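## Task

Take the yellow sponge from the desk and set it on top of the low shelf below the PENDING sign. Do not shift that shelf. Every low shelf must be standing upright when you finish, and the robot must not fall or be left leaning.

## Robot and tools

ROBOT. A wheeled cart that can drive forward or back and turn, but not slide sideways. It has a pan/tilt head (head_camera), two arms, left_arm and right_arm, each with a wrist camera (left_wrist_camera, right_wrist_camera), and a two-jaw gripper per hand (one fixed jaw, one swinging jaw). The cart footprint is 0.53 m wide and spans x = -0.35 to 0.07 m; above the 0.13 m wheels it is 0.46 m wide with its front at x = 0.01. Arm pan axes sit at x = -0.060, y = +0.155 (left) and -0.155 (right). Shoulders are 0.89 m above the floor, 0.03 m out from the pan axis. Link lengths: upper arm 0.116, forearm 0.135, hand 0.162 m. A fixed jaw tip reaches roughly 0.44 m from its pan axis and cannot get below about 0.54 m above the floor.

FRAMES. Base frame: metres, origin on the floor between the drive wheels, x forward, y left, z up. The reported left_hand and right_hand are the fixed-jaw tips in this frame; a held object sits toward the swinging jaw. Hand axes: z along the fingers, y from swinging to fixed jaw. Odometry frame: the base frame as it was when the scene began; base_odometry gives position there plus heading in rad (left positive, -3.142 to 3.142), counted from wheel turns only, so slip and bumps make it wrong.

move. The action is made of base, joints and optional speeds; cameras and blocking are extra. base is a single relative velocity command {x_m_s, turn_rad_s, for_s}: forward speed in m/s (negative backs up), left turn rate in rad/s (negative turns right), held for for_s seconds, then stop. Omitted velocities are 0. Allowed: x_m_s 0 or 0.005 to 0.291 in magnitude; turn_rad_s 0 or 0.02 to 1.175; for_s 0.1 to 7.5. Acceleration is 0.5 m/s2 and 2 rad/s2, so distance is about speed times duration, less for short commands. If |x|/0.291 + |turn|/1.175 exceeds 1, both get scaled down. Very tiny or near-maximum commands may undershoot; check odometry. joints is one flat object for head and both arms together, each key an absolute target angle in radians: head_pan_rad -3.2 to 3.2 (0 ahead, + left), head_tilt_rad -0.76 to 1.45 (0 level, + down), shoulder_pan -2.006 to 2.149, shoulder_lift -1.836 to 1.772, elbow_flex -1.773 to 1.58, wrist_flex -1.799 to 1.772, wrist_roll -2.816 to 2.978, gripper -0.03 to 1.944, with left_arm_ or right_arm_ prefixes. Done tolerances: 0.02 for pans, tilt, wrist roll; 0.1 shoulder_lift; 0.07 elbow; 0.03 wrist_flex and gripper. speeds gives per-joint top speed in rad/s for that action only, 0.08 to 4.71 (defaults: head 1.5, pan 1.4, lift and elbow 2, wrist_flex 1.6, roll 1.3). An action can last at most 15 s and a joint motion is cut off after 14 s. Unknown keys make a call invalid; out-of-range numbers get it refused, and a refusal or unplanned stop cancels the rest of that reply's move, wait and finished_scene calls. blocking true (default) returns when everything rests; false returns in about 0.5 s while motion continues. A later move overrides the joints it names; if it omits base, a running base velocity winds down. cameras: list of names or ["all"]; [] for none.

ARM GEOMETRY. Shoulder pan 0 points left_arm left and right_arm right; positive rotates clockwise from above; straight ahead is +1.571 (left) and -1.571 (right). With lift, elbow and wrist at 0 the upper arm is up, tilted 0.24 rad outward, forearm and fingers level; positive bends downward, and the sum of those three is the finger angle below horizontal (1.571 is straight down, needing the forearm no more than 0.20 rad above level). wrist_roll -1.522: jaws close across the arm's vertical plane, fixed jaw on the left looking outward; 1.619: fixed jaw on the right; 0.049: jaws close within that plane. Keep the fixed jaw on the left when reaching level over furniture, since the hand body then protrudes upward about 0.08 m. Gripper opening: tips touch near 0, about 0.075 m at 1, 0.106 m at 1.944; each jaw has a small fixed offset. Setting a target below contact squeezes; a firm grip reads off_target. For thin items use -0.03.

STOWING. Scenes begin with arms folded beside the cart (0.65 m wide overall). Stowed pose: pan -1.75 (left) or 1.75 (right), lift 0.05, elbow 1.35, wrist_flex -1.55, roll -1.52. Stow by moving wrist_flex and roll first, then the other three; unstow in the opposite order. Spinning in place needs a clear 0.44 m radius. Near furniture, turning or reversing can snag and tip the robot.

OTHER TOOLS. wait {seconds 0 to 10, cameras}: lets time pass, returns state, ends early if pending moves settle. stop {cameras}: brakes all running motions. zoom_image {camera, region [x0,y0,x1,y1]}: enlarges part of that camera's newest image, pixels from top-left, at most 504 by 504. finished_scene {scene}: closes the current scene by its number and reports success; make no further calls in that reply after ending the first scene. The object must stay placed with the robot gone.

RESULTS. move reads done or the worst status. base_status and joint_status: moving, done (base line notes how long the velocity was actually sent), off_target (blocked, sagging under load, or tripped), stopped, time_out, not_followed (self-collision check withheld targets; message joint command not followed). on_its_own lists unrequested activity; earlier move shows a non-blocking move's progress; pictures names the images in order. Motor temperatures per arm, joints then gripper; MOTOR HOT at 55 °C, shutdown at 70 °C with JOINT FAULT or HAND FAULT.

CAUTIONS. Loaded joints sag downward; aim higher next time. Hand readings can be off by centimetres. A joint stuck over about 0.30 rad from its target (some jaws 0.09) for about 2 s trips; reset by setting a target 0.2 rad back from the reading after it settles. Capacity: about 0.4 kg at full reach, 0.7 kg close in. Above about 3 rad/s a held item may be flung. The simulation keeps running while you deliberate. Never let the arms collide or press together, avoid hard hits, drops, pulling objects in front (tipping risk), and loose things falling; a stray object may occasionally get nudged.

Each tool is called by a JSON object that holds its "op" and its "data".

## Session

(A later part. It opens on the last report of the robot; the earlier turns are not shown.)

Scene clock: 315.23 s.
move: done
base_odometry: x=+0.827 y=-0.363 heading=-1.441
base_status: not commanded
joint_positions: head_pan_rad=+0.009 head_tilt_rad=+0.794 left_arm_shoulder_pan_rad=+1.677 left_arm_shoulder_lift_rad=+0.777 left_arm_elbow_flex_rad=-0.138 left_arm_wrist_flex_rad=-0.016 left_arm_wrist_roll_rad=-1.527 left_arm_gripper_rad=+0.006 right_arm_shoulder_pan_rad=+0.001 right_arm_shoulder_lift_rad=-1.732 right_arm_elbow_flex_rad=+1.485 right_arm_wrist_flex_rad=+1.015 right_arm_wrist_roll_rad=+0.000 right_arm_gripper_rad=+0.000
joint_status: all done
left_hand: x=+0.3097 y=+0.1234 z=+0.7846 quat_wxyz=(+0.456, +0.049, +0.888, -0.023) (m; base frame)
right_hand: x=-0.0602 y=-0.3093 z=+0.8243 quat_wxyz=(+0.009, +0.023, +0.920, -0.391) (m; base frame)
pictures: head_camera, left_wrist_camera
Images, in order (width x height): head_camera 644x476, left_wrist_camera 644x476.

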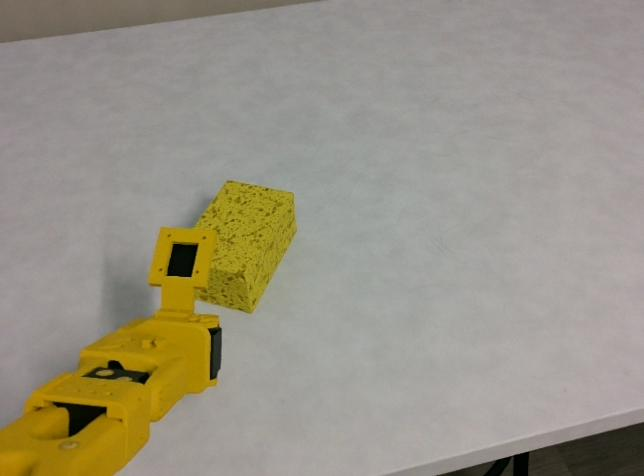

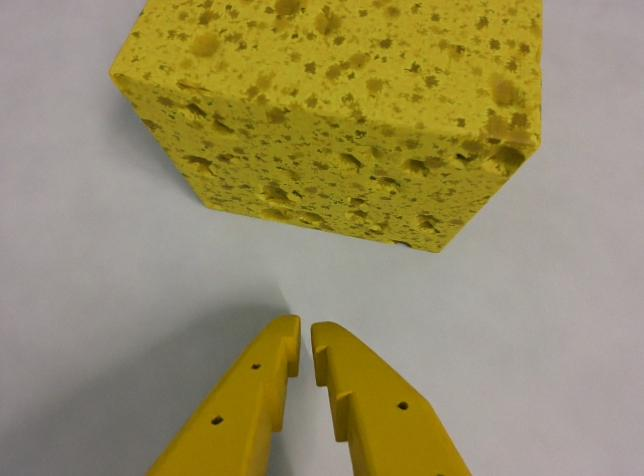

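{"op": "move", "data": {"joints": {"left_arm_gripper_rad":1.9,"left_arm_shoulder_pan_rad":1.585}}}

{"op": "move", "data": {"joints": {"left_arm_shoulder_lift_rad":1.35,"left_arm_elbow_flex_rad":-1.0,"left_arm_wrist_flex_rad":-0.1}, "speeds": {"left_arm_shoulder_lift_rad":0.4,"left_arm_elbow_flex_rad":0.6,"left_arm_wrist_flex_rad":0.1}, "cameras": ["head_camera","left_wrist_camera"]}}

Scene clock: 348.23 s.
move: done
base_odometry: x=+0.827 y=-0.363 heading=-1.441
base_status: not commanded
joint_positions: head_pan_rad=+0.009 head_tilt_rad=+0.794 left_arm_shoulder_pan_rad=+1.588 left_arm_shoulder_lift_rad=+0.777 left_arm_elbow_flex_rad=-0.138 left_arm_wrist_flex_rad=-0.016 left_arm_wrist_roll_rad=-1.527 left_arm_gripper_rad=+1.891 right_arm_shoulder_pan_rad=+0.001 right_arm_shoulder_lift_rad=-1.732 right_arm_elbow_flex_rad=+1.485 right_arm_wrist_flex_rad=+1.015 right_arm_wrist_roll_rad=+0.000 right_arm_gripper_rad=+0.000
joint_status: all done
left_hand: x=+0.3110 y=+0.1564 z=+0.7846 quat_wxyz=(+0.456, +0.010, +0.890, -0.003) (m; base frame)
right_hand: x=-0.0602 y=-0.3093 z=+0.8243 quat_wxyz=(+0.009, +0.023, +0.920, -0.391) (m; base frame)
pictures: none

Scene clock: 350.33 s.
move: done
base_odometry: x=+0.827 y=-0.363 heading=-1.441
base_status: not commanded
joint_positions: head_pan_rad=+0.009 head_tilt_rad=+0.794 left_arm_shoulder_pan_rad=+1.588 left_arm_shoulder_lift_rad=+1.369 left_arm_elbow_flex_rad=-0.963 left_arm_wrist_flex_rad=-0.085 left_arm_wrist_roll_rad=-1.527 left_arm_gripper_rad=+1.891 right_arm_shoulder_pan_rad=+0.001 right_arm_shoulder_lift_rad=-1.732 right_arm_elbow_flex_rad=+1.485 right_arm_wrist_flex_rad=+1.015 right_arm_wrist_roll_rad=+0.000 right_arm_gripper_rad=+0.000
joint_status: all done
left_hand: x=+0.3646 y=+0.1555 z=+0.7899 quat_wxyz=(+0.585, +0.009, +0.811, -0.004) (m; base frame)
right_hand: x=-0.0602 y=-0.3093 z=+0.8243 quat_wxyz=(+0.009, +0.023, +0.920, -0.391) (m; base frame)
pictures: head_camera, left_wrist_camera
Images, in order (width x height): head_camera 644x476, left_wrist_camera 644x476.

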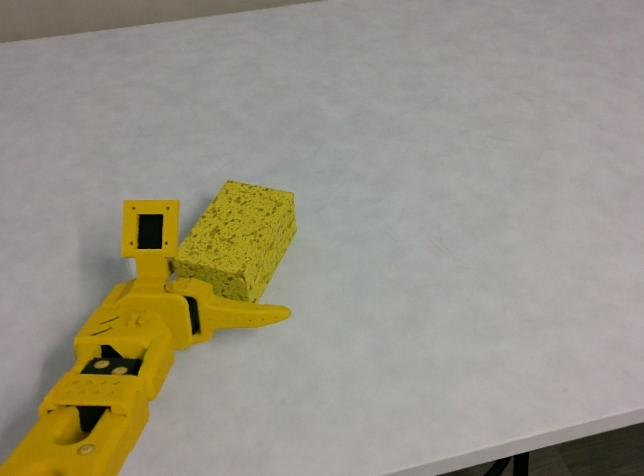

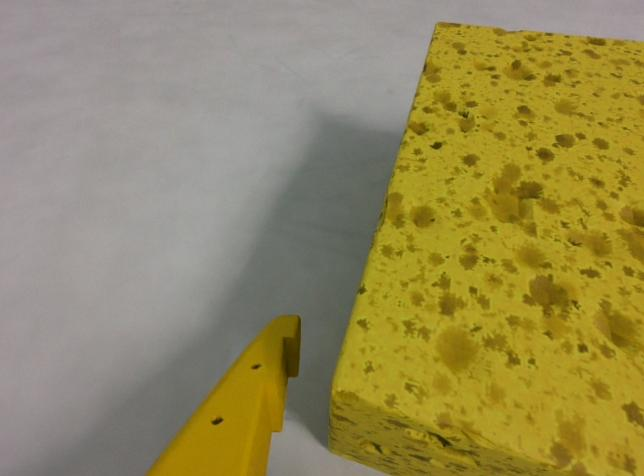

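{"op": "move", "data": {"joints": {"left_arm_gripper_rad":0.55}}}

{"op": "move", "data": {"joints": {"left_arm_shoulder_lift_rad":0.84,"left_arm_elbow_flex_rad":-0.27,"left_arm_wrist_flex_rad":-0.08}, "speeds": {"left_arm_shoulder_lift_rad":0.35,"left_arm_elbow_flex_rad":0.46,"left_arm_wrist_flex_rad":0.1}, "cameras": ["head_camera","left_wrist_camera"]}}

Scene clock: 359.97 s.
move: off_target
base_odometry: x=+0.827 y=-0.363 heading=-1.441
base_status: not commanded
joint_positions: head_pan_rad=+0.009 head_tilt_rad=+0.794 left_arm_shoulder_pan_rad=+1.592 left_arm_shoulder_lift_rad=+1.369 left_arm_elbow_flex_rad=-0.964 left_arm_wrist_flex_rad=-0.087 left_arm_wrist_roll_rad=-1.526 left_arm_gripper_rad=+0.827 right_arm_shoulder_pan_rad=+0.001 right_arm_shoulder_lift_rad=-1.732 right_arm_elbow_flex_rad=+1.485 right_arm_wrist_flex_rad=+1.015 right_arm_wrist_roll_rad=+0.000 right_arm_gripper_rad=+0.000
joint_status: left_arm_gripper_rad off_target (ended at +0.826, target +0.550)
left_hand: x=+0.3649 y=+0.1535 z=+0.7905 quat_wxyz=(+0.586, +0.010, +0.810, -0.005) (m; base frame)
right_hand: x=-0.0602 y=-0.3093 z=+0.8243 quat_wxyz=(+0.009, +0.023, +0.920, -0.391) (m; base frame)
pictures: none

Scene clock: 362.10 s.
move: done
base_odometry: x=+0.827 y=-0.363 heading=-1.441
base_status: not commanded
joint_positions: head_pan_rad=+0.009 head_tilt_rad=+0.794 left_arm_shoulder_pan_rad=+1.591 left_arm_shoulder_lift_rad=+0.873 left_arm_elbow_flex_rad=-0.279 left_arm_wrist_flex_rad=-0.087 left_arm_wrist_roll_rad=-1.518 left_arm_gripper_rad=+0.827 right_arm_shoulder_pan_rad=+0.001 right_arm_shoulder_lift_rad=-1.732 right_arm_elbow_flex_rad=+1.485 right_arm_wrist_flex_rad=+1.015 right_arm_wrist_roll_rad=+0.000 right_arm_gripper_rad=+0.000
joint_status: all done
left_hand: x=+0.3295 y=+0.1549 z=+0.7953 quat_wxyz=(+0.507, +0.007, +0.862, -0.006) (m; base frame)
right_hand: x=-0.0602 y=-0.3093 z=+0.8243 quat_wxyz=(+0.009, +0.023, +0.920, -0.391) (m; base frame)
pictures: head_camera, left_wrist_camera
Images, in order (width x height): head_camera 644x476, left_wrist_camera 644x476.

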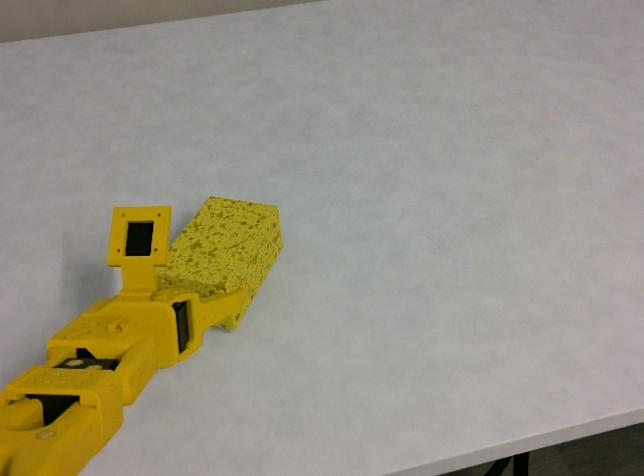

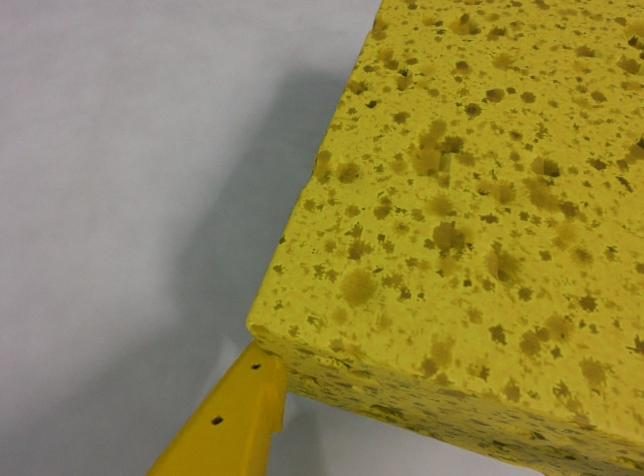

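{"op": "move", "data": {"joints": {"left_arm_gripper_rad":1.9}}}

{"op": "move", "data": {"joints": {"left_arm_shoulder_pan_rad":1.56}}}

{"op": "move", "data": {"joints": {"left_arm_shoulder_lift_rad":1.36,"left_arm_elbow_flex_rad":-1.0,"left_arm_wrist_flex_rad":-0.1}, "speeds": {"left_arm_shoulder_lift_rad":0.4,"left_arm_elbow_flex_rad":0.58,"left_arm_wrist_flex_rad":0.1}, "cameras": ["head_camera","left_wrist_camera"]}}

Scene clock: 371.53 s.
move: done
base_odometry: x=+0.827 y=-0.363 heading=-1.441
base_status: not commanded
joint_positions: head_pan_rad=+0.009 head_tilt_rad=+0.794 left_arm_shoulder_pan_rad=+1.585 left_arm_shoulder_lift_rad=+0.872 left_arm_elbow_flex_rad=-0.268 left_arm_wrist_flex_rad=-0.075 left_arm_wrist_roll_rad=-1.527 left_arm_gripper_rad=+1.891 right_arm_shoulder_pan_rad=+0.001 right_arm_shoulder_lift_rad=-1.732 right_arm_elbow_flex_rad=+1.485 right_arm_wrist_flex_rad=+1.015 right_arm_wrist_roll_rad=+0.000 right_arm_gripper_rad=+0.000
joint_status: all done
left_hand: x=+0.3271 y=+0.1573 z=+0.7915 quat_wxyz=(+0.498, +0.008, +0.867, -0.002) (m; base frame)
right_hand: x=-0.0602 y=-0.3093 z=+0.8243 quat_wxyz=(+0.009, +0.023, +0.920, -0.391) (m; base frame)
pictures: none

Scene clock: 372.43 s.
move: done
base_odometry: x=+0.827 y=-0.363 heading=-1.441
base_status: not commanded
joint_positions: head_pan_rad=+0.009 head_tilt_rad=+0.794 left_arm_shoulder_pan_rad=+1.562 left_arm_shoulder_lift_rad=+0.872 left_arm_elbow_flex_rad=-0.268 left_arm_wrist_flex_rad=-0.075 left_arm_wrist_roll_rad=-1.527 left_arm_gripper_rad=+1.891 right_arm_shoulder_pan_rad=+0.001 right_arm_shoulder_lift_rad=-1.732 right_arm_elbow_flex_rad=+1.485 right_arm_wrist_flex_rad=+1.015 right_arm_wrist_roll_rad=+0.000 right_arm_gripper_rad=+0.000
joint_status: all done
left_hand: x=+0.3270 y=+0.1662 z=+0.7915 quat_wxyz=(+0.498, -0.002, +0.867, +0.003) (m; base frame)
right_hand: x=-0.0602 y=-0.3093 z=+0.8243 quat_wxyz=(+0.009, +0.023, +0.920, -0.391) (m; base frame)
pictures: none

Scene clock: 374.30 s.
move: done
base_odometry: x=+0.827 y=-0.363 heading=-1.441
base_status: not commanded
joint_positions: head_pan_rad=+0.009 head_tilt_rad=+0.794 left_arm_shoulder_pan_rad=+1.562 left_arm_shoulder_lift_rad=+1.378 left_arm_elbow_flex_rad=-0.963 left_arm_wrist_flex_rad=-0.085 left_arm_wrist_roll_rad=-1.527 left_arm_gripper_rad=+1.891 right_arm_shoulder_pan_rad=+0.001 right_arm_shoulder_lift_rad=-1.732 right_arm_elbow_flex_rad=+1.485 right_arm_wrist_flex_rad=+1.015 right_arm_wrist_roll_rad=+0.000 right_arm_gripper_rad=+0.000
joint_status: all done
left_hand: x=+0.3635 y=+0.1666 z=+0.7863 quat_wxyz=(+0.581, -0.002, +0.814, +0.004) (m; base frame)
right_hand: x=-0.0602 y=-0.3093 z=+0.8243 quat_wxyz=(+0.009, +0.023, +0.920, -0.391) (m; base frame)
pictures: head_camera, left_wrist_camera
Images, in order (width x height): head_camera 644x476, left_wrist_camera 644x476.

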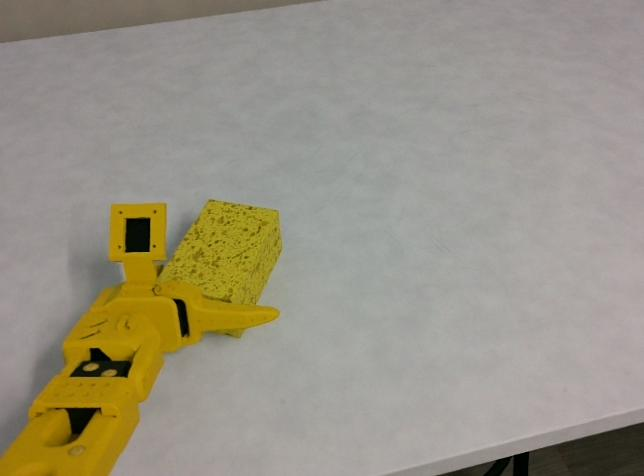

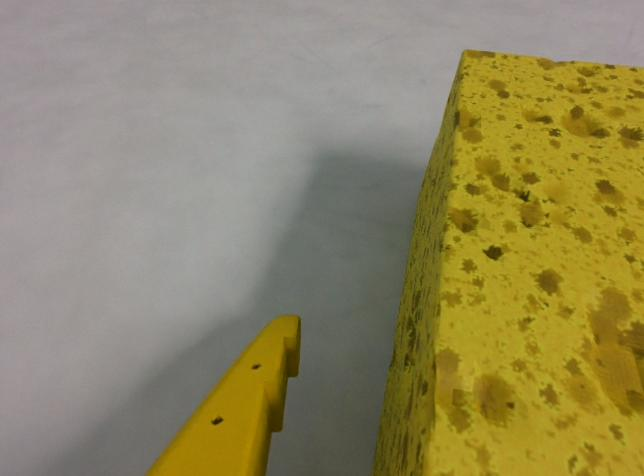

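{"op": "move", "data": {"joints": {"left_arm_shoulder_pan_rad":1.61}, "speeds": {"left_arm_shoulder_pan_rad":0.2}}}

{"op": "move", "data": {"joints": {"left_arm_gripper_rad":0.55}, "cameras": ["head_camera","left_wrist_camera"]}}

Scene clock: 380.47 s.
move: done
base_odometry: x=+0.827 y=-0.363 heading=-1.441
base_status: not commanded
joint_positions: head_pan_rad=+0.009 head_tilt_rad=+0.794 left_arm_shoulder_pan_rad=+1.603 left_arm_shoulder_lift_rad=+1.378 left_arm_elbow_flex_rad=-0.963 left_arm_wrist_flex_rad=-0.085 left_arm_wrist_roll_rad=-1.527 left_arm_gripper_rad=+1.891 right_arm_shoulder_pan_rad=+0.001 right_arm_shoulder_lift_rad=-1.732 right_arm_elbow_flex_rad=+1.485 right_arm_wrist_flex_rad=+1.015 right_arm_wrist_roll_rad=+0.000 right_arm_gripper_rad=+0.000
joint_status: all done
left_hand: x=+0.3636 y=+0.1490 z=+0.7863 quat_wxyz=(+0.581, +0.015, +0.813, -0.008) (m; base frame)
right_hand: x=-0.0602 y=-0.3093 z=+0.8243 quat_wxyz=(+0.009, +0.023, +0.920, -0.391) (m; base frame)
pictures: none

Scene clock: 381.67 s.
move: off_target
base_odometry: x=+0.827 y=-0.363 heading=-1.441
base_status: not commanded
joint_positions: head_pan_rad=+0.009 head_tilt_rad=+0.794 left_arm_shoulder_pan_rad=+1.612 left_arm_shoulder_lift_rad=+1.378 left_arm_elbow_flex_rad=-0.964 left_arm_wrist_flex_rad=-0.087 left_arm_wrist_roll_rad=-1.526 left_arm_gripper_rad=+0.900 right_arm_shoulder_pan_rad=+0.001 right_arm_shoulder_lift_rad=-1.732 right_arm_elbow_flex_rad=+1.485 right_arm_wrist_flex_rad=+1.015 right_arm_wrist_roll_rad=+0.000 right_arm_gripper_rad=+0.000
joint_status: left_arm_gripper_rad off_target (ended at +0.900, target +0.550)
left_hand: x=+0.3638 y=+0.1451 z=+0.7869 quat_wxyz=(+0.583, +0.018, +0.812, -0.011) (m; base frame)
right_hand: x=-0.0602 y=-0.3093 z=+0.8243 quat_wxyz=(+0.009, +0.023, +0.920, -0.391) (m; base frame)
pictures: head_camera, left_wrist_camera
Images, in order (width x height): head_camera 644x476, left_wrist_camera 644x476.

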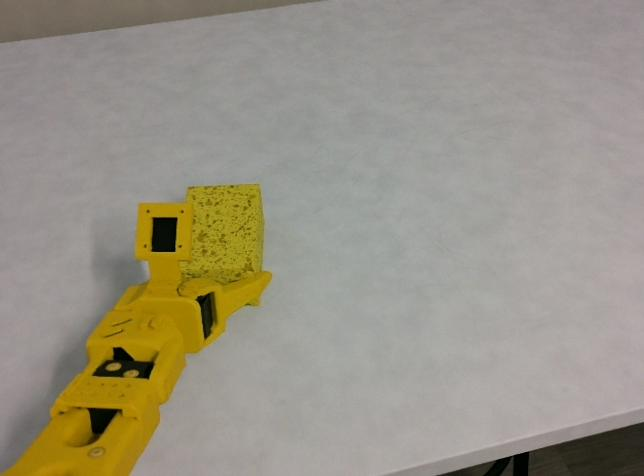

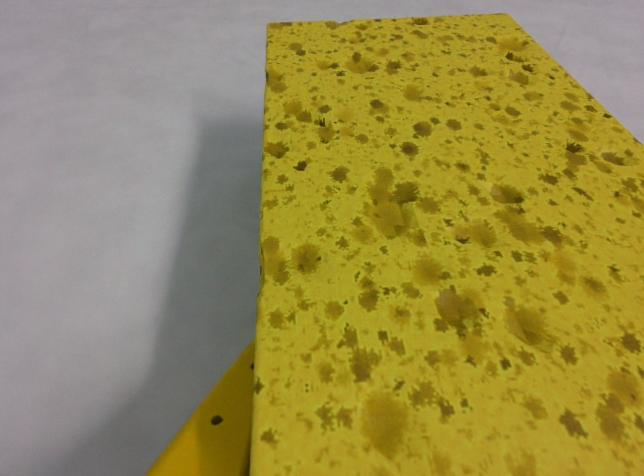

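Aligned and gripped. Set gripper and lift.

{"op": "move", "data": {"joints": {"left_arm_gripper_rad":0.8}}}

{"op": "move", "data": {"joints": {"left_arm_shoulder_lift_rad":0.75,"left_arm_elbow_flex_rad":-0.8,"left_arm_wrist_flex_rad":0.4}, "speeds": {"left_arm_shoulder_lift_rad":0.6,"left_arm_elbow_flex_rad":0.3,"left_arm_wrist_flex_rad":0.45}}}

{"op": "move", "data": {"joints": {"left_arm_shoulder_lift_rad":0.1,"left_arm_elbow_flex_rad":-0.6,"left_arm_wrist_flex_rad":1.0}, "speeds": {"left_arm_shoulder_lift_rad":0.7,"left_arm_elbow_flex_rad":0.3,"left_arm_wrist_flex_rad":0.6}}}

{"op": "move", "data": {"base": {"x_m_s":-0.2,"for_s":1.6}, "joints": {"head_pan_rad":-1.4,"head_tilt_rad":0.3}, "cameras": ["head_camera","left_wrist_camera"]}}

Scene clock: 389.47 s.
move: off_target
base_odometry: x=+0.827 y=-0.363 heading=-1.441
base_status: not commanded
joint_positions: head_pan_rad=+0.009 head_tilt_rad=+0.794 left_arm_shoulder_pan_rad=+1.612 left_arm_shoulder_lift_rad=+1.378 left_arm_elbow_flex_rad=-0.966 left_arm_wrist_flex_rad=-0.087 left_arm_wrist_roll_rad=-1.526 left_arm_gripper_rad=+0.928 right_arm_shoulder_pan_rad=+0.001 right_arm_shoulder_lift_rad=-1.732 right_arm_elbow_flex_rad=+1.485 right_arm_wrist_flex_rad=+1.015 right_arm_wrist_roll_rad=+0.000 right_arm_gripper_rad=+0.000
joint_status: left_arm_gripper_rad off_target (ended at +0.928, target +0.800)
left_hand: x=+0.3639 y=+0.1451 z=+0.7873 quat_wxyz=(+0.583, +0.018, +0.812, -0.011) (m; base frame)
right_hand: x=-0.0602 y=-0.3093 z=+0.8243 quat_wxyz=(+0.009, +0.023, +0.920, -0.391) (m; base frame)
pictures: none

Scene clock: 391.10 s.
move: done
base_odometry: x=+0.827 y=-0.363 heading=-1.441
base_status: not commanded
joint_positions: head_pan_rad=+0.009 head_tilt_rad=+0.794 left_arm_shoulder_pan_rad=+1.612 left_arm_shoulder_lift_rad=+0.827 left_arm_elbow_flex_rad=-0.793 left_arm_wrist_flex_rad=+0.399 left_arm_wrist_roll_rad=-1.527 left_arm_gripper_rad=+0.928 right_arm_shoulder_pan_rad=+0.001 right_arm_shoulder_lift_rad=-1.732 right_arm_elbow_flex_rad=+1.485 right_arm_wrist_flex_rad=+1.015 right_arm_wrist_roll_rad=+0.000 right_arm_gripper_rad=+0.000
joint_status: all done
left_hand: x=+0.3527 y=+0.1456 z=+0.8824 quat_wxyz=(+0.538, +0.020, +0.843, -0.010) (m; base frame)
right_hand: x=-0.0602 y=-0.3093 z=+0.8243 quat_wxyz=(+0.009, +0.023, +0.920, -0.391) (m; base frame)
pictures: none

Scene clock: 392.67 s.
move: done
base_odometry: x=+0.827 y=-0.363 heading=-1.441
base_status: not commanded
joint_positions: head_pan_rad=+0.009 head_tilt_rad=+0.794 left_arm_shoulder_pan_rad=+1.612 left_arm_shoulder_lift_rad=+0.157 left_arm_elbow_flex_rad=-0.595 left_arm_wrist_flex_rad=+0.998 left_arm_wrist_roll_rad=-1.527 left_arm_gripper_rad=+0.928 right_arm_shoulder_pan_rad=+0.001 right_arm_shoulder_lift_rad=-1.732 right_arm_elbow_flex_rad=+1.485 right_arm_wrist_flex_rad=+1.015 right_arm_wrist_roll_rad=+0.000 right_arm_gripper_rad=+0.000
joint_status: all done
left_hand: x=+0.2716 y=+0.1489 z=+0.9773 quat_wxyz=(+0.484, +0.020, +0.875, -0.009) (m; base frame)
right_hand: x=-0.0602 y=-0.3093 z=+0.8243 quat_wxyz=(+0.009, +0.023, +0.920, -0.391) (m; base frame)
pictures: none

Scene clock: 395.43 s.
move: done
base_odometry: x=+0.786 y=-0.046 heading=-1.442
base_status: done (sent for 1.6 of 1.6 s)
joint_positions: head_pan_rad=-1.392 head_tilt_rad=+0.312 left_arm_shoulder_pan_rad=+1.611 left_arm_shoulder_lift_rad=+0.155 left_arm_elbow_flex_rad=-0.595 left_arm_wrist_flex_rad=+0.998 left_arm_wrist_roll_rad=-1.527 left_arm_gripper_rad=+0.928 right_arm_shoulder_pan_rad=-0.002 right_arm_shoulder_lift_rad=-1.732 right_arm_elbow_flex_rad=+1.485 right_arm_wrist_flex_rad=+1.015 right_arm_wrist_roll_rad=+0.000 right_arm_gripper_rad=+0.000
joint_status: all done
left_hand: x=+0.2715 y=+0.1495 z=+0.9777 quat_wxyz=(+0.485, +0.020, +0.874, -0.009) (m; base frame)
right_hand: x=-0.0597 y=-0.3093 z=+0.8243 quat_wxyz=(+0.010, +0.021, +0.920, -0.390) (m; base frame)
pictures: head_camera, left_wrist_camera
Images, in order (width x height): head_camera 644x476, left_wrist_camera 644x476.

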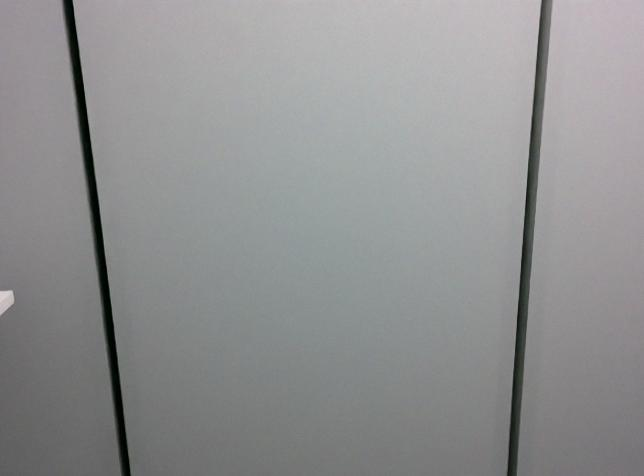

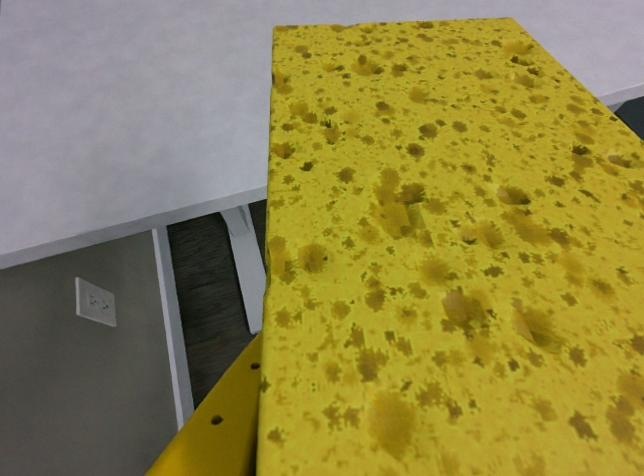

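{"op": "move", "data": {"base": {"x_m_s":0.15,"for_s":0.8}, "joints": {"head_pan_rad":-0.5,"head_tilt_rad":0.3}}}

{"op": "move", "data": {"base": {"turn_rad_s":-0.75,"for_s":2.5}, "cameras": ["head_camera"]}}

{"op": "move", "data": {"base": {"x_m_s":0.25,"for_s":2.8}, "cameras": ["head_camera"]}}

Scene clock: 411.33 s.
move: done
base_odometry: x=+0.802 y=-0.165 heading=-1.442
base_status: done (sent for 0.8 of 0.8 s)
joint_positions: head_pan_rad=-0.511 head_tilt_rad=+0.312 left_arm_shoulder_pan_rad=+1.611 left_arm_shoulder_lift_rad=+0.154 left_arm_elbow_flex_rad=-0.595 left_arm_wrist_flex_rad=+0.998 left_arm_wrist_roll_rad=-1.527 left_arm_gripper_rad=+0.928 right_arm_shoulder_pan_rad=+0.003 right_arm_shoulder_lift_rad=-1.732 right_arm_elbow_flex_rad=+1.485 right_arm_wrist_flex_rad=+1.015 right_arm_wrist_roll_rad=+0.000 right_arm_gripper_rad=+0.000
joint_status: all done
left_hand: x=+0.2713 y=+0.1495 z=+0.9782 quat_wxyz=(+0.485, +0.020, +0.874, -0.009) (m; base frame)
right_hand: x=-0.0604 y=-0.3093 z=+0.8243 quat_wxyz=(+0.009, +0.024, +0.920, -0.391) (m; base frame)
pictures: none

Scene clock: 414.57 s.
move: done
base_odometry: x=+0.802 y=-0.164 heading=+2.969
base_status: done (sent for 2.5 of 2.5 s)
joint_positions: head_pan_rad=-0.511 head_tilt_rad=+0.312 left_arm_shoulder_pan_rad=+1.612 left_arm_shoulder_lift_rad=+0.154 left_arm_elbow_flex_rad=-0.595 left_arm_wrist_flex_rad=+0.998 left_arm_wrist_roll_rad=-1.527 left_arm_gripper_rad=+0.928 right_arm_shoulder_pan_rad=+0.003 right_arm_shoulder_lift_rad=-1.732 right_arm_elbow_flex_rad=+1.485 right_arm_wrist_flex_rad=+1.015 right_arm_wrist_roll_rad=+0.000 right_arm_gripper_rad=+0.000
joint_status: not commanded
left_hand: x=+0.2713 y=+0.1490 z=+0.9782 quat_wxyz=(+0.485, +0.020, +0.874, -0.009) (m; base frame)
right_hand: x=-0.0604 y=-0.3093 z=+0.8243 quat_wxyz=(+0.009, +0.024, +0.920, -0.391) (m; base frame)
pictures: head_camera
Images, in order (width x height): head_camera 644x476.

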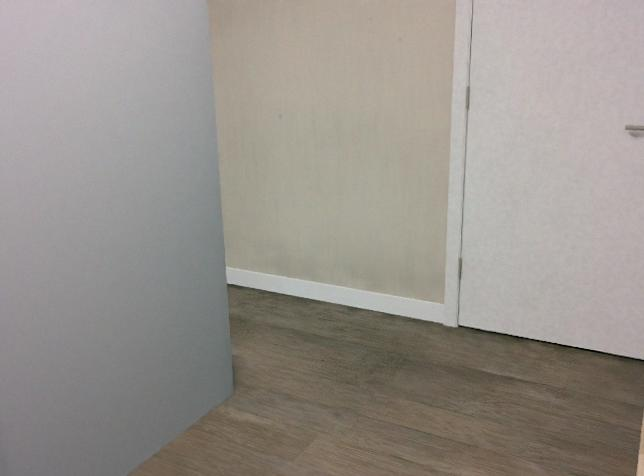

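Scene clock: 418.53 s.
move: done
base_odometry: x=+0.112 y=-0.042 heading=+2.968
base_status: done (sent for 2.8 of 2.8 s)
joint_positions: head_pan_rad=-0.511 head_tilt_rad=+0.312 left_arm_shoulder_pan_rad=+1.612 left_arm_shoulder_lift_rad=+0.154 left_arm_elbow_flex_rad=-0.595 left_arm_wrist_flex_rad=+0.998 left_arm_wrist_roll_rad=-1.527 left_arm_gripper_rad=+0.928 right_arm_shoulder_pan_rad=+0.000 right_arm_shoulder_lift_rad=-1.732 right_arm_elbow_flex_rad=+1.485 right_arm_wrist_flex_rad=+1.015 right_arm_wrist_roll_rad=+0.000 right_arm_gripper_rad=+0.000
joint_status: not commanded
left_hand: x=+0.2713 y=+0.1490 z=+0.9782 quat_wxyz=(+0.485, +0.020, +0.874, -0.009) (m; base frame)
right_hand: x=-0.0599 y=-0.3093 z=+0.8243 quat_wxyz=(+0.010, +0.022, +0.920, -0.391) (m; base frame)
pictures: head_camera
Images, in order (width x height): head_camera 644x476.

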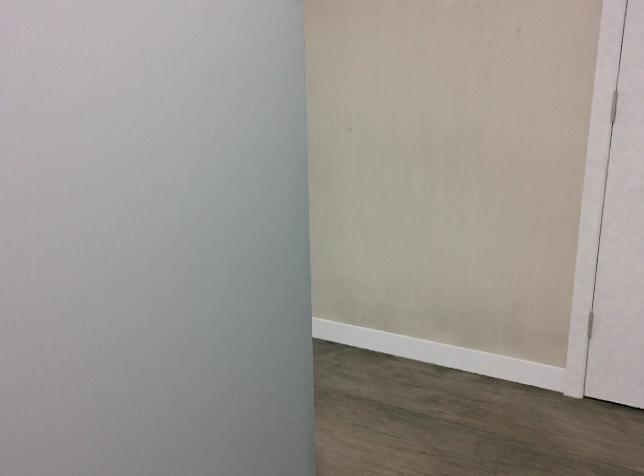

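{"op": "move", "data": {"base": {"turn_rad_s":-0.73,"for_s":1.3}, "joints": {"head_pan_rad":0.5}}}

{"op": "move", "data": {"base": {"x_m_s":0.26,"for_s":6.05}}}

{"op": "move", "data": {"base": {"turn_rad_s":0.76,"for_s":2.0}, "joints": {"head_pan_rad":0,"head_tilt_rad":0.35}, "cameras": ["head_camera"]}}

Scene clock: 437.43 s.
move: done
base_odometry: x=+0.112 y=-0.043 heading=+2.020
base_status: done (sent for 1.3 of 1.3 s)
joint_positions: head_pan_rad=+0.489 head_tilt_rad=+0.312 left_arm_shoulder_pan_rad=+1.612 left_arm_shoulder_lift_rad=+0.154 left_arm_elbow_flex_rad=-0.595 left_arm_wrist_flex_rad=+0.998 left_arm_wrist_roll_rad=-1.527 left_arm_gripper_rad=+0.928 right_arm_shoulder_pan_rad=+0.003 right_arm_shoulder_lift_rad=-1.732 right_arm_elbow_flex_rad=+1.485 right_arm_wrist_flex_rad=+1.015 right_arm_wrist_roll_rad=+0.000 right_arm_gripper_rad=+0.000
joint_status: all done
left_hand: x=+0.2713 y=+0.1490 z=+0.9782 quat_wxyz=(+0.485, +0.020, +0.874, -0.009) (m; base frame)
right_hand: x=-0.0604 y=-0.3093 z=+0.8243 quat_wxyz=(+0.009, +0.024, +0.920, -0.391) (m; base frame)
pictures: none

Scene clock: 444.60 s.
move: done
base_odometry: x=-0.573 y=+1.379 heading=+2.019
base_status: done (sent for 6.07 of 6.07 s)
joint_positions: head_pan_rad=+0.489 head_tilt_rad=+0.312 left_arm_shoulder_pan_rad=+1.612 left_arm_shoulder_lift_rad=+0.154 left_arm_elbow_flex_rad=-0.595 left_arm_wrist_flex_rad=+0.998 left_arm_wrist_roll_rad=-1.527 left_arm_gripper_rad=+0.928 right_arm_shoulder_pan_rad=+0.004 right_arm_shoulder_lift_rad=-1.732 right_arm_elbow_flex_rad=+1.485 right_arm_wrist_flex_rad=+1.015 right_arm_wrist_roll_rad=+0.000 right_arm_gripper_rad=+0.000
joint_status: not commanded
left_hand: x=+0.2713 y=+0.1490 z=+0.9782 quat_wxyz=(+0.485, +0.020, +0.874, -0.009) (m; base frame)
right_hand: x=-0.0607 y=-0.3093 z=+0.8243 quat_wxyz=(+0.009, +0.024, +0.920, -0.391) (m; base frame)
pictures: none

Scene clock: 447.37 s.
move: done
base_odometry: x=-0.572 y=+1.378 heading=-2.745
base_status: done (sent for 2 of 2 s)
joint_positions: head_pan_rad=+0.009 head_tilt_rad=+0.342 left_arm_shoulder_pan_rad=+1.603 left_arm_shoulder_lift_rad=+0.154 left_arm_elbow_flex_rad=-0.595 left_arm_wrist_flex_rad=+0.998 left_arm_wrist_roll_rad=-1.527 left_arm_gripper_rad=+0.928 right_arm_shoulder_pan_rad=-0.002 right_arm_shoulder_lift_rad=-1.732 right_arm_elbow_flex_rad=+1.485 right_arm_wrist_flex_rad=+1.015 right_arm_wrist_roll_rad=+0.000 right_arm_gripper_rad=+0.000
joint_status: all done
left_hand: x=+0.2714 y=+0.1520 z=+0.9782 quat_wxyz=(+0.486, +0.016, +0.874, -0.007) (m; base frame)
right_hand: x=-0.0597 y=-0.3093 z=+0.8243 quat_wxyz=(+0.010, +0.021, +0.920, -0.390) (m; base frame)
pictures: head_camera
Images, in order (width x height): head_camera 644x476.

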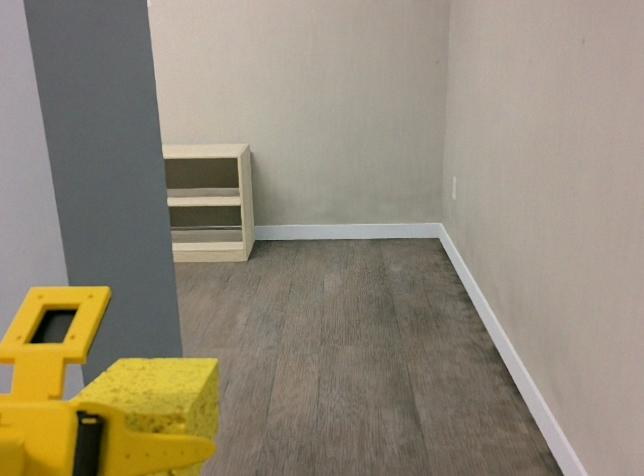

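{"op": "move", "data": {"base": {"x_m_s":0.25,"for_s":4.2}, "joints": {"head_pan_rad":0.55,"head_tilt_rad":0.15}, "cameras": ["head_camera"]}}

{"op": "move", "data": {"joints": {"head_pan_rad":1.4,"head_tilt_rad":0.15}, "cameras": ["head_camera"]}}

Scene clock: 465.77 s.
move: done
base_odometry: x=-1.542 y=+0.972 heading=-2.746
base_status: done (sent for 4.2 of 4.2 s)
joint_positions: head_pan_rad=+0.540 head_tilt_rad=+0.161 left_arm_shoulder_pan_rad=+1.603 left_arm_shoulder_lift_rad=+0.154 left_arm_elbow_flex_rad=-0.595 left_arm_wrist_flex_rad=+0.998 left_arm_wrist_roll_rad=-1.527 left_arm_gripper_rad=+0.928 right_arm_shoulder_pan_rad=+0.003 right_arm_shoulder_lift_rad=-1.732 right_arm_elbow_flex_rad=+1.485 right_arm_wrist_flex_rad=+1.015 right_arm_wrist_roll_rad=+0.000 right_arm_gripper_rad=+0.000
joint_status: all done
left_hand: x=+0.2714 y=+0.1520 z=+0.9782 quat_wxyz=(+0.486, +0.016, +0.874, -0.007) (m; base frame)
right_hand: x=-0.0604 y=-0.3093 z=+0.8243 quat_wxyz=(+0.009, +0.024, +0.920, -0.391) (m; base frame)
pictures: head_camera
Images, in order (width x height): head_camera 644x476.

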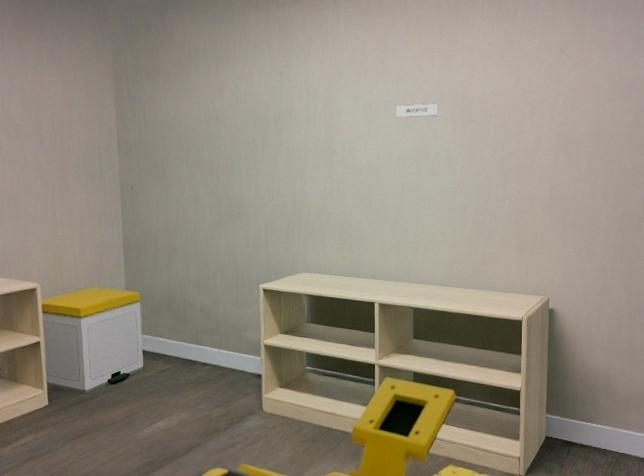

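Scene clock: 467.13 s.
move: done
base_odometry: x=-1.542 y=+0.972 heading=-2.746
base_status: not commanded
joint_positions: head_pan_rad=+1.390 head_tilt_rad=+0.161 left_arm_shoulder_pan_rad=+1.603 left_arm_shoulder_lift_rad=+0.154 left_arm_elbow_flex_rad=-0.595 left_arm_wrist_flex_rad=+0.998 left_arm_wrist_roll_rad=-1.527 left_arm_gripper_rad=+0.928 right_arm_shoulder_pan_rad=+0.003 right_arm_shoulder_lift_rad=-1.732 right_arm_elbow_flex_rad=+1.485 right_arm_wrist_flex_rad=+1.015 right_arm_wrist_roll_rad=+0.000 right_arm_gripper_rad=+0.000
joint_status: all done
left_hand: x=+0.2714 y=+0.1520 z=+0.9782 quat_wxyz=(+0.486, +0.016, +0.874, -0.007) (m; base frame)
right_hand: x=-0.0604 y=-0.3093 z=+0.8243 quat_wxyz=(+0.009, +0.024, +0.920, -0.391) (m; base frame)
pictures: head_camera
Images, in order (width x height): head_camera 644x476.

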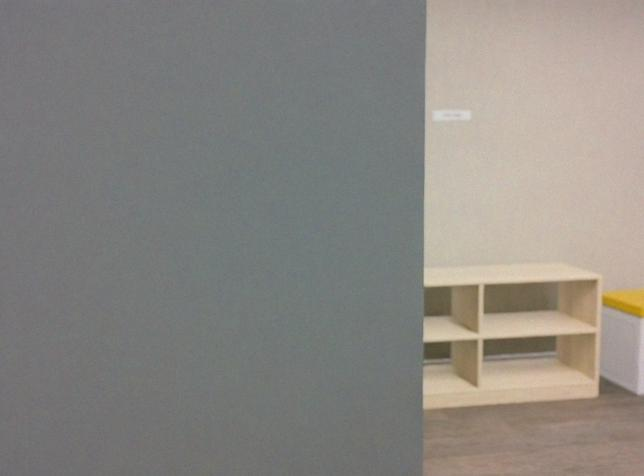

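{"op": "zoom_image", "data": {"camera": "head_camera", "region": [430, 100, 475, 130]}}

{"op": "move", "data": {"joints": {"head_pan_rad":0.7,"head_tilt_rad":0.15}, "cameras": ["head_camera"]}}

{"op": "zoom_image", "data": {"camera": "head_camera", "region": [440, 85, 580, 150]}}

Scaled by 11.200.

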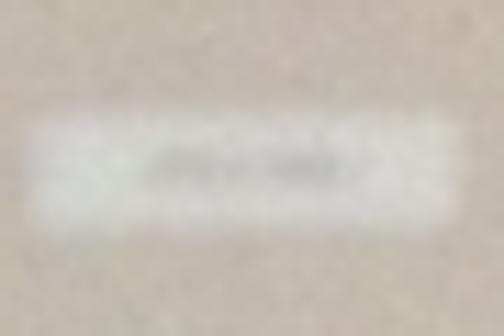

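Scene clock: 479.80 s.
move: done
base_odometry: x=-1.542 y=+0.972 heading=-2.746
base_status: not commanded
joint_positions: head_pan_rad=+0.709 head_tilt_rad=+0.161 left_arm_shoulder_pan_rad=+1.603 left_arm_shoulder_lift_rad=+0.154 left_arm_elbow_flex_rad=-0.595 left_arm_wrist_flex_rad=+0.998 left_arm_wrist_roll_rad=-1.527 left_arm_gripper_rad=+0.928 right_arm_shoulder_pan_rad=+0.003 right_arm_shoulder_lift_rad=-1.732 right_arm_elbow_flex_rad=+1.485 right_arm_wrist_flex_rad=+1.015 right_arm_wrist_roll_rad=+0.000 right_arm_gripper_rad=+0.000
joint_status: all done
left_hand: x=+0.2714 y=+0.1520 z=+0.9782 quat_wxyz=(+0.486, +0.016, +0.874, -0.007) (m; base frame)
right_hand: x=-0.0604 y=-0.3093 z=+0.8243 quat_wxyz=(+0.009, +0.024, +0.920, -0.391) (m; base frame)
pictures: head_camera
Images, in order (width x height): head_camera 644x476.

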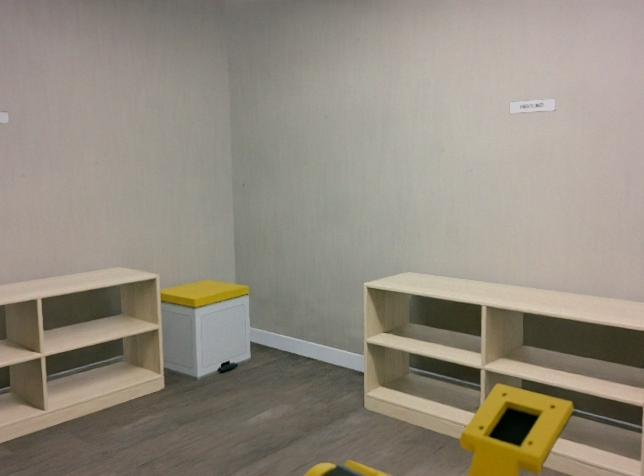

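Scaled by 3.600.

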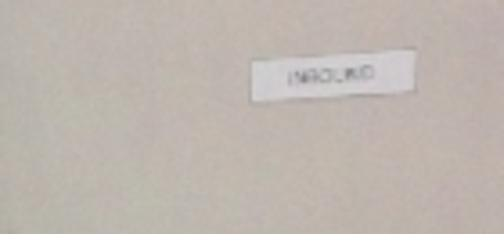

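{"op": "move", "data": {"base": {"x_m_s":0.25,"for_s":3.9}}}

{"op": "move", "data": {"base": {"turn_rad_s":0.76,"for_s":2.07}, "joints": {"head_pan_rad":0,"head_tilt_rad":0.3}, "cameras": ["head_camera"]}}

{"op": "zoom_image", "data": {"camera": "head_camera", "region": [222, 0, 422, 150]}}

{"op": "move", "data": {"base": {"x_m_s":0.25,"for_s":5.6}, "joints": {"head_pan_rad":0,"head_tilt_rad":0.8}, "cameras": ["head_camera"]}}

Scene clock: 499.90 s.
move: done
base_odometry: x=-2.441 y=+0.596 heading=-2.744
base_status: done (sent for 3.9 of 3.9 s)
joint_positions: head_pan_rad=+0.709 head_tilt_rad=+0.161 left_arm_shoulder_pan_rad=+1.603 left_arm_shoulder_lift_rad=+0.152 left_arm_elbow_flex_rad=-0.595 left_arm_wrist_flex_rad=+0.998 left_arm_wrist_roll_rad=-1.527 left_arm_gripper_rad=+0.928 right_arm_shoulder_pan_rad=+0.000 right_arm_shoulder_lift_rad=-1.732 right_arm_elbow_flex_rad=+1.485 right_arm_wrist_flex_rad=+1.015 right_arm_wrist_roll_rad=+0.000 right_arm_gripper_rad=+0.000
joint_status: not commanded
left_hand: x=+0.2712 y=+0.1520 z=+0.9787 quat_wxyz=(+0.486, +0.016, +0.874, -0.007) (m; base frame)
right_hand: x=-0.0599 y=-0.3093 z=+0.8243 quat_wxyz=(+0.010, +0.022, +0.920, -0.391) (m; base frame)
pictures: none

Scene clock: 502.73 s.
move: done
base_odometry: x=-2.440 y=+0.596 heading=-1.174
base_status: done (sent for 2.07 of 2.07 s)
joint_positions: head_pan_rad=+0.009 head_tilt_rad=+0.292 left_arm_shoulder_pan_rad=+1.603 left_arm_shoulder_lift_rad=+0.152 left_arm_elbow_flex_rad=-0.595 left_arm_wrist_flex_rad=+0.998 left_arm_wrist_roll_rad=-1.527 left_arm_gripper_rad=+0.928 right_arm_shoulder_pan_rad=-0.002 right_arm_shoulder_lift_rad=-1.732 right_arm_elbow_flex_rad=+1.485 right_arm_wrist_flex_rad=+1.015 right_arm_wrist_roll_rad=+0.000 right_arm_gripper_rad=+0.000
joint_status: all done
left_hand: x=+0.2712 y=+0.1520 z=+0.9787 quat_wxyz=(+0.486, +0.016, +0.874, -0.007) (m; base frame)
right_hand: x=-0.0597 y=-0.3093 z=+0.8243 quat_wxyz=(+0.010, +0.021, +0.920, -0.390) (m; base frame)
pictures: head_camera
Images, in order (width x height): head_camera 644x476.

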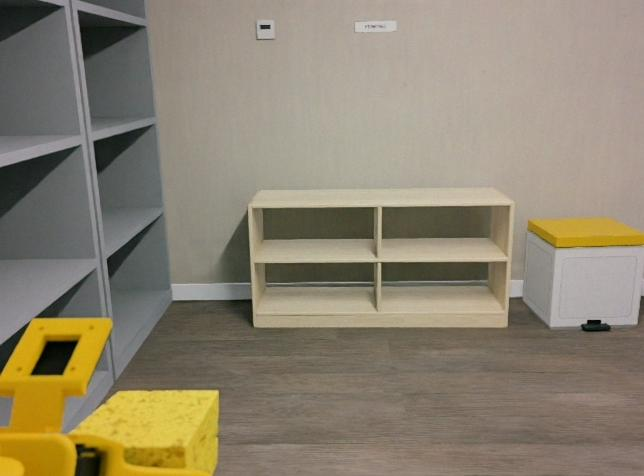

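Scaled by 2.520.

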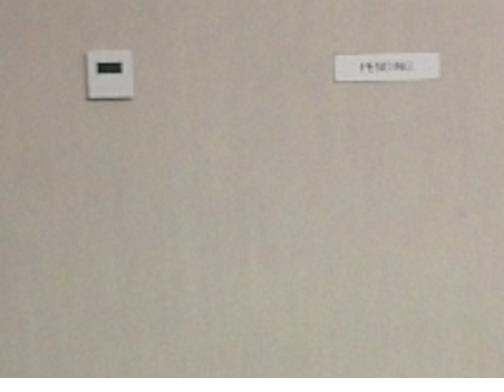

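Scene clock: 509.50 s.
move: done
base_odometry: x=-1.900 y=-0.696 heading=-1.175
base_status: done (sent for 5.6 of 5.6 s)
joint_positions: head_pan_rad=+0.009 head_tilt_rad=+0.794 left_arm_shoulder_pan_rad=+1.603 left_arm_shoulder_lift_rad=+0.152 left_arm_elbow_flex_rad=-0.595 left_arm_wrist_flex_rad=+0.998 left_arm_wrist_roll_rad=-1.527 left_arm_gripper_rad=+0.928 right_arm_shoulder_pan_rad=+0.003 right_arm_shoulder_lift_rad=-1.732 right_arm_elbow_flex_rad=+1.485 right_arm_wrist_flex_rad=+1.015 right_arm_wrist_roll_rad=+0.000 right_arm_gripper_rad=+0.000
joint_status: all done
left_hand: x=+0.2712 y=+0.1520 z=+0.9787 quat_wxyz=(+0.486, +0.016, +0.874, -0.007) (m; base frame)
right_hand: x=-0.0604 y=-0.3093 z=+0.8243 quat_wxyz=(+0.009, +0.024, +0.920, -0.391) (m; base frame)
pictures: head_camera
Images, in order (width x height): head_camera 644x476.

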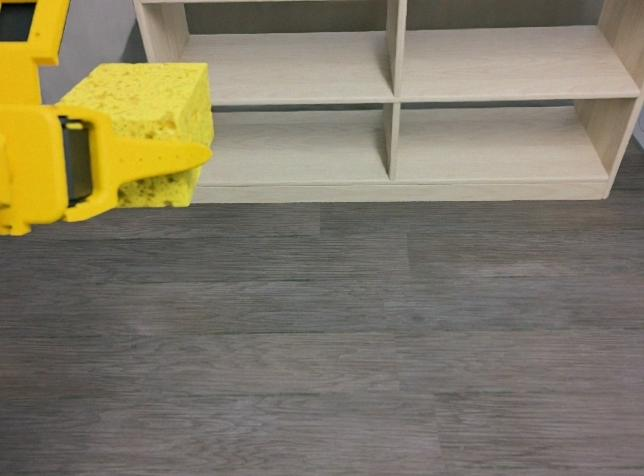

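{"op": "move", "data": {"joints": {"head_tilt_rad":0.5}, "cameras": ["head_camera"]}}

{"op": "move", "data": {"base": {"x_m_s":0.25,"for_s":2.4}, "joints": {"head_pan_rad":-0.2,"head_tilt_rad":0.8}, "cameras": ["head_camera"]}}

Scene clock: 525.40 s.
move: done
base_odometry: x=-1.900 y=-0.696 heading=-1.175
base_status: not commanded
joint_positions: head_pan_rad=+0.009 head_tilt_rad=+0.513 left_arm_shoulder_pan_rad=+1.603 left_arm_shoulder_lift_rad=+0.152 left_arm_elbow_flex_rad=-0.595 left_arm_wrist_flex_rad=+0.998 left_arm_wrist_roll_rad=-1.527 left_arm_gripper_rad=+0.928 right_arm_shoulder_pan_rad=+0.003 right_arm_shoulder_lift_rad=-1.732 right_arm_elbow_flex_rad=+1.485 right_arm_wrist_flex_rad=+1.015 right_arm_wrist_roll_rad=+0.000 right_arm_gripper_rad=+0.000
joint_status: all done
left_hand: x=+0.2712 y=+0.1520 z=+0.9787 quat_wxyz=(+0.486, +0.016, +0.874, -0.007) (m; base frame)
right_hand: x=-0.0604 y=-0.3093 z=+0.8243 quat_wxyz=(+0.009, +0.024, +0.920, -0.391) (m; base frame)
pictures: head_camera
Images, in order (width x height): head_camera 644x476.

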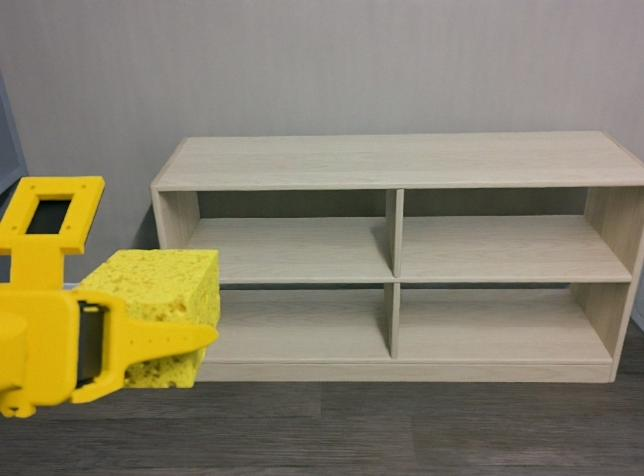

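Scene clock: 528.97 s.
move: done
base_odometry: x=-1.668 y=-1.249 heading=-1.174
base_status: done (sent for 2.4 of 2.4 s)
joint_positions: head_pan_rad=-0.190 head_tilt_rad=+0.794 left_arm_shoulder_pan_rad=+1.603 left_arm_shoulder_lift_rad=+0.152 left_arm_elbow_flex_rad=-0.595 left_arm_wrist_flex_rad=+0.998 left_arm_wrist_roll_rad=-1.527 left_arm_gripper_rad=+0.928 right_arm_shoulder_pan_rad=+0.000 right_arm_shoulder_lift_rad=-1.732 right_arm_elbow_flex_rad=+1.485 right_arm_wrist_flex_rad=+1.015 right_arm_wrist_roll_rad=+0.000 right_arm_gripper_rad=+0.000
joint_status: all done
left_hand: x=+0.2712 y=+0.1520 z=+0.9787 quat_wxyz=(+0.486, +0.016, +0.874, -0.007) (m; base frame)
right_hand: x=-0.0599 y=-0.3093 z=+0.8243 quat_wxyz=(+0.010, +0.022, +0.920, -0.391) (m; base frame)
pictures: head_camera
Images, in order (width x height): head_camera 644x476.

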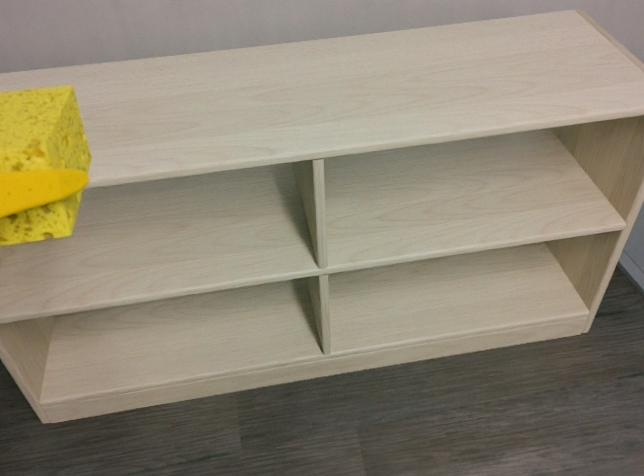

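{"op": "move", "data": {"base": {"x_m_s":0.2,"for_s":2.35}, "joints": {"head_pan_rad":-0.3,"head_tilt_rad":1.1}, "cameras": ["head_camera"]}}

Scene clock: 543.77 s.
move: done
base_odometry: x=-1.485 y=-1.686 heading=-1.173
base_status: done (sent for 2.37 of 2.37 s)
joint_positions: head_pan_rad=-0.292 head_tilt_rad=+1.094 left_arm_shoulder_pan_rad=+1.603 left_arm_shoulder_lift_rad=+0.152 left_arm_elbow_flex_rad=-0.595 left_arm_wrist_flex_rad=+0.998 left_arm_wrist_roll_rad=-1.527 left_arm_gripper_rad=+0.928 right_arm_shoulder_pan_rad=+0.003 right_arm_shoulder_lift_rad=-1.732 right_arm_elbow_flex_rad=+1.485 right_arm_wrist_flex_rad=+1.015 right_arm_wrist_roll_rad=+0.000 right_arm_gripper_rad=+0.000
joint_status: all done
left_hand: x=+0.2712 y=+0.1520 z=+0.9787 quat_wxyz=(+0.486, +0.016, +0.874, -0.007) (m; base frame)
right_hand: x=-0.0604 y=-0.3093 z=+0.8243 quat_wxyz=(+0.009, +0.024, +0.920, -0.391) (m; base frame)
pictures: head_camera
Images, in order (width x height): head_camera 644x476.

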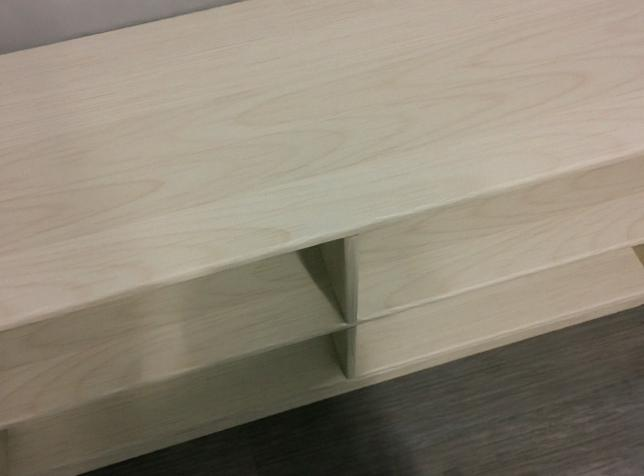

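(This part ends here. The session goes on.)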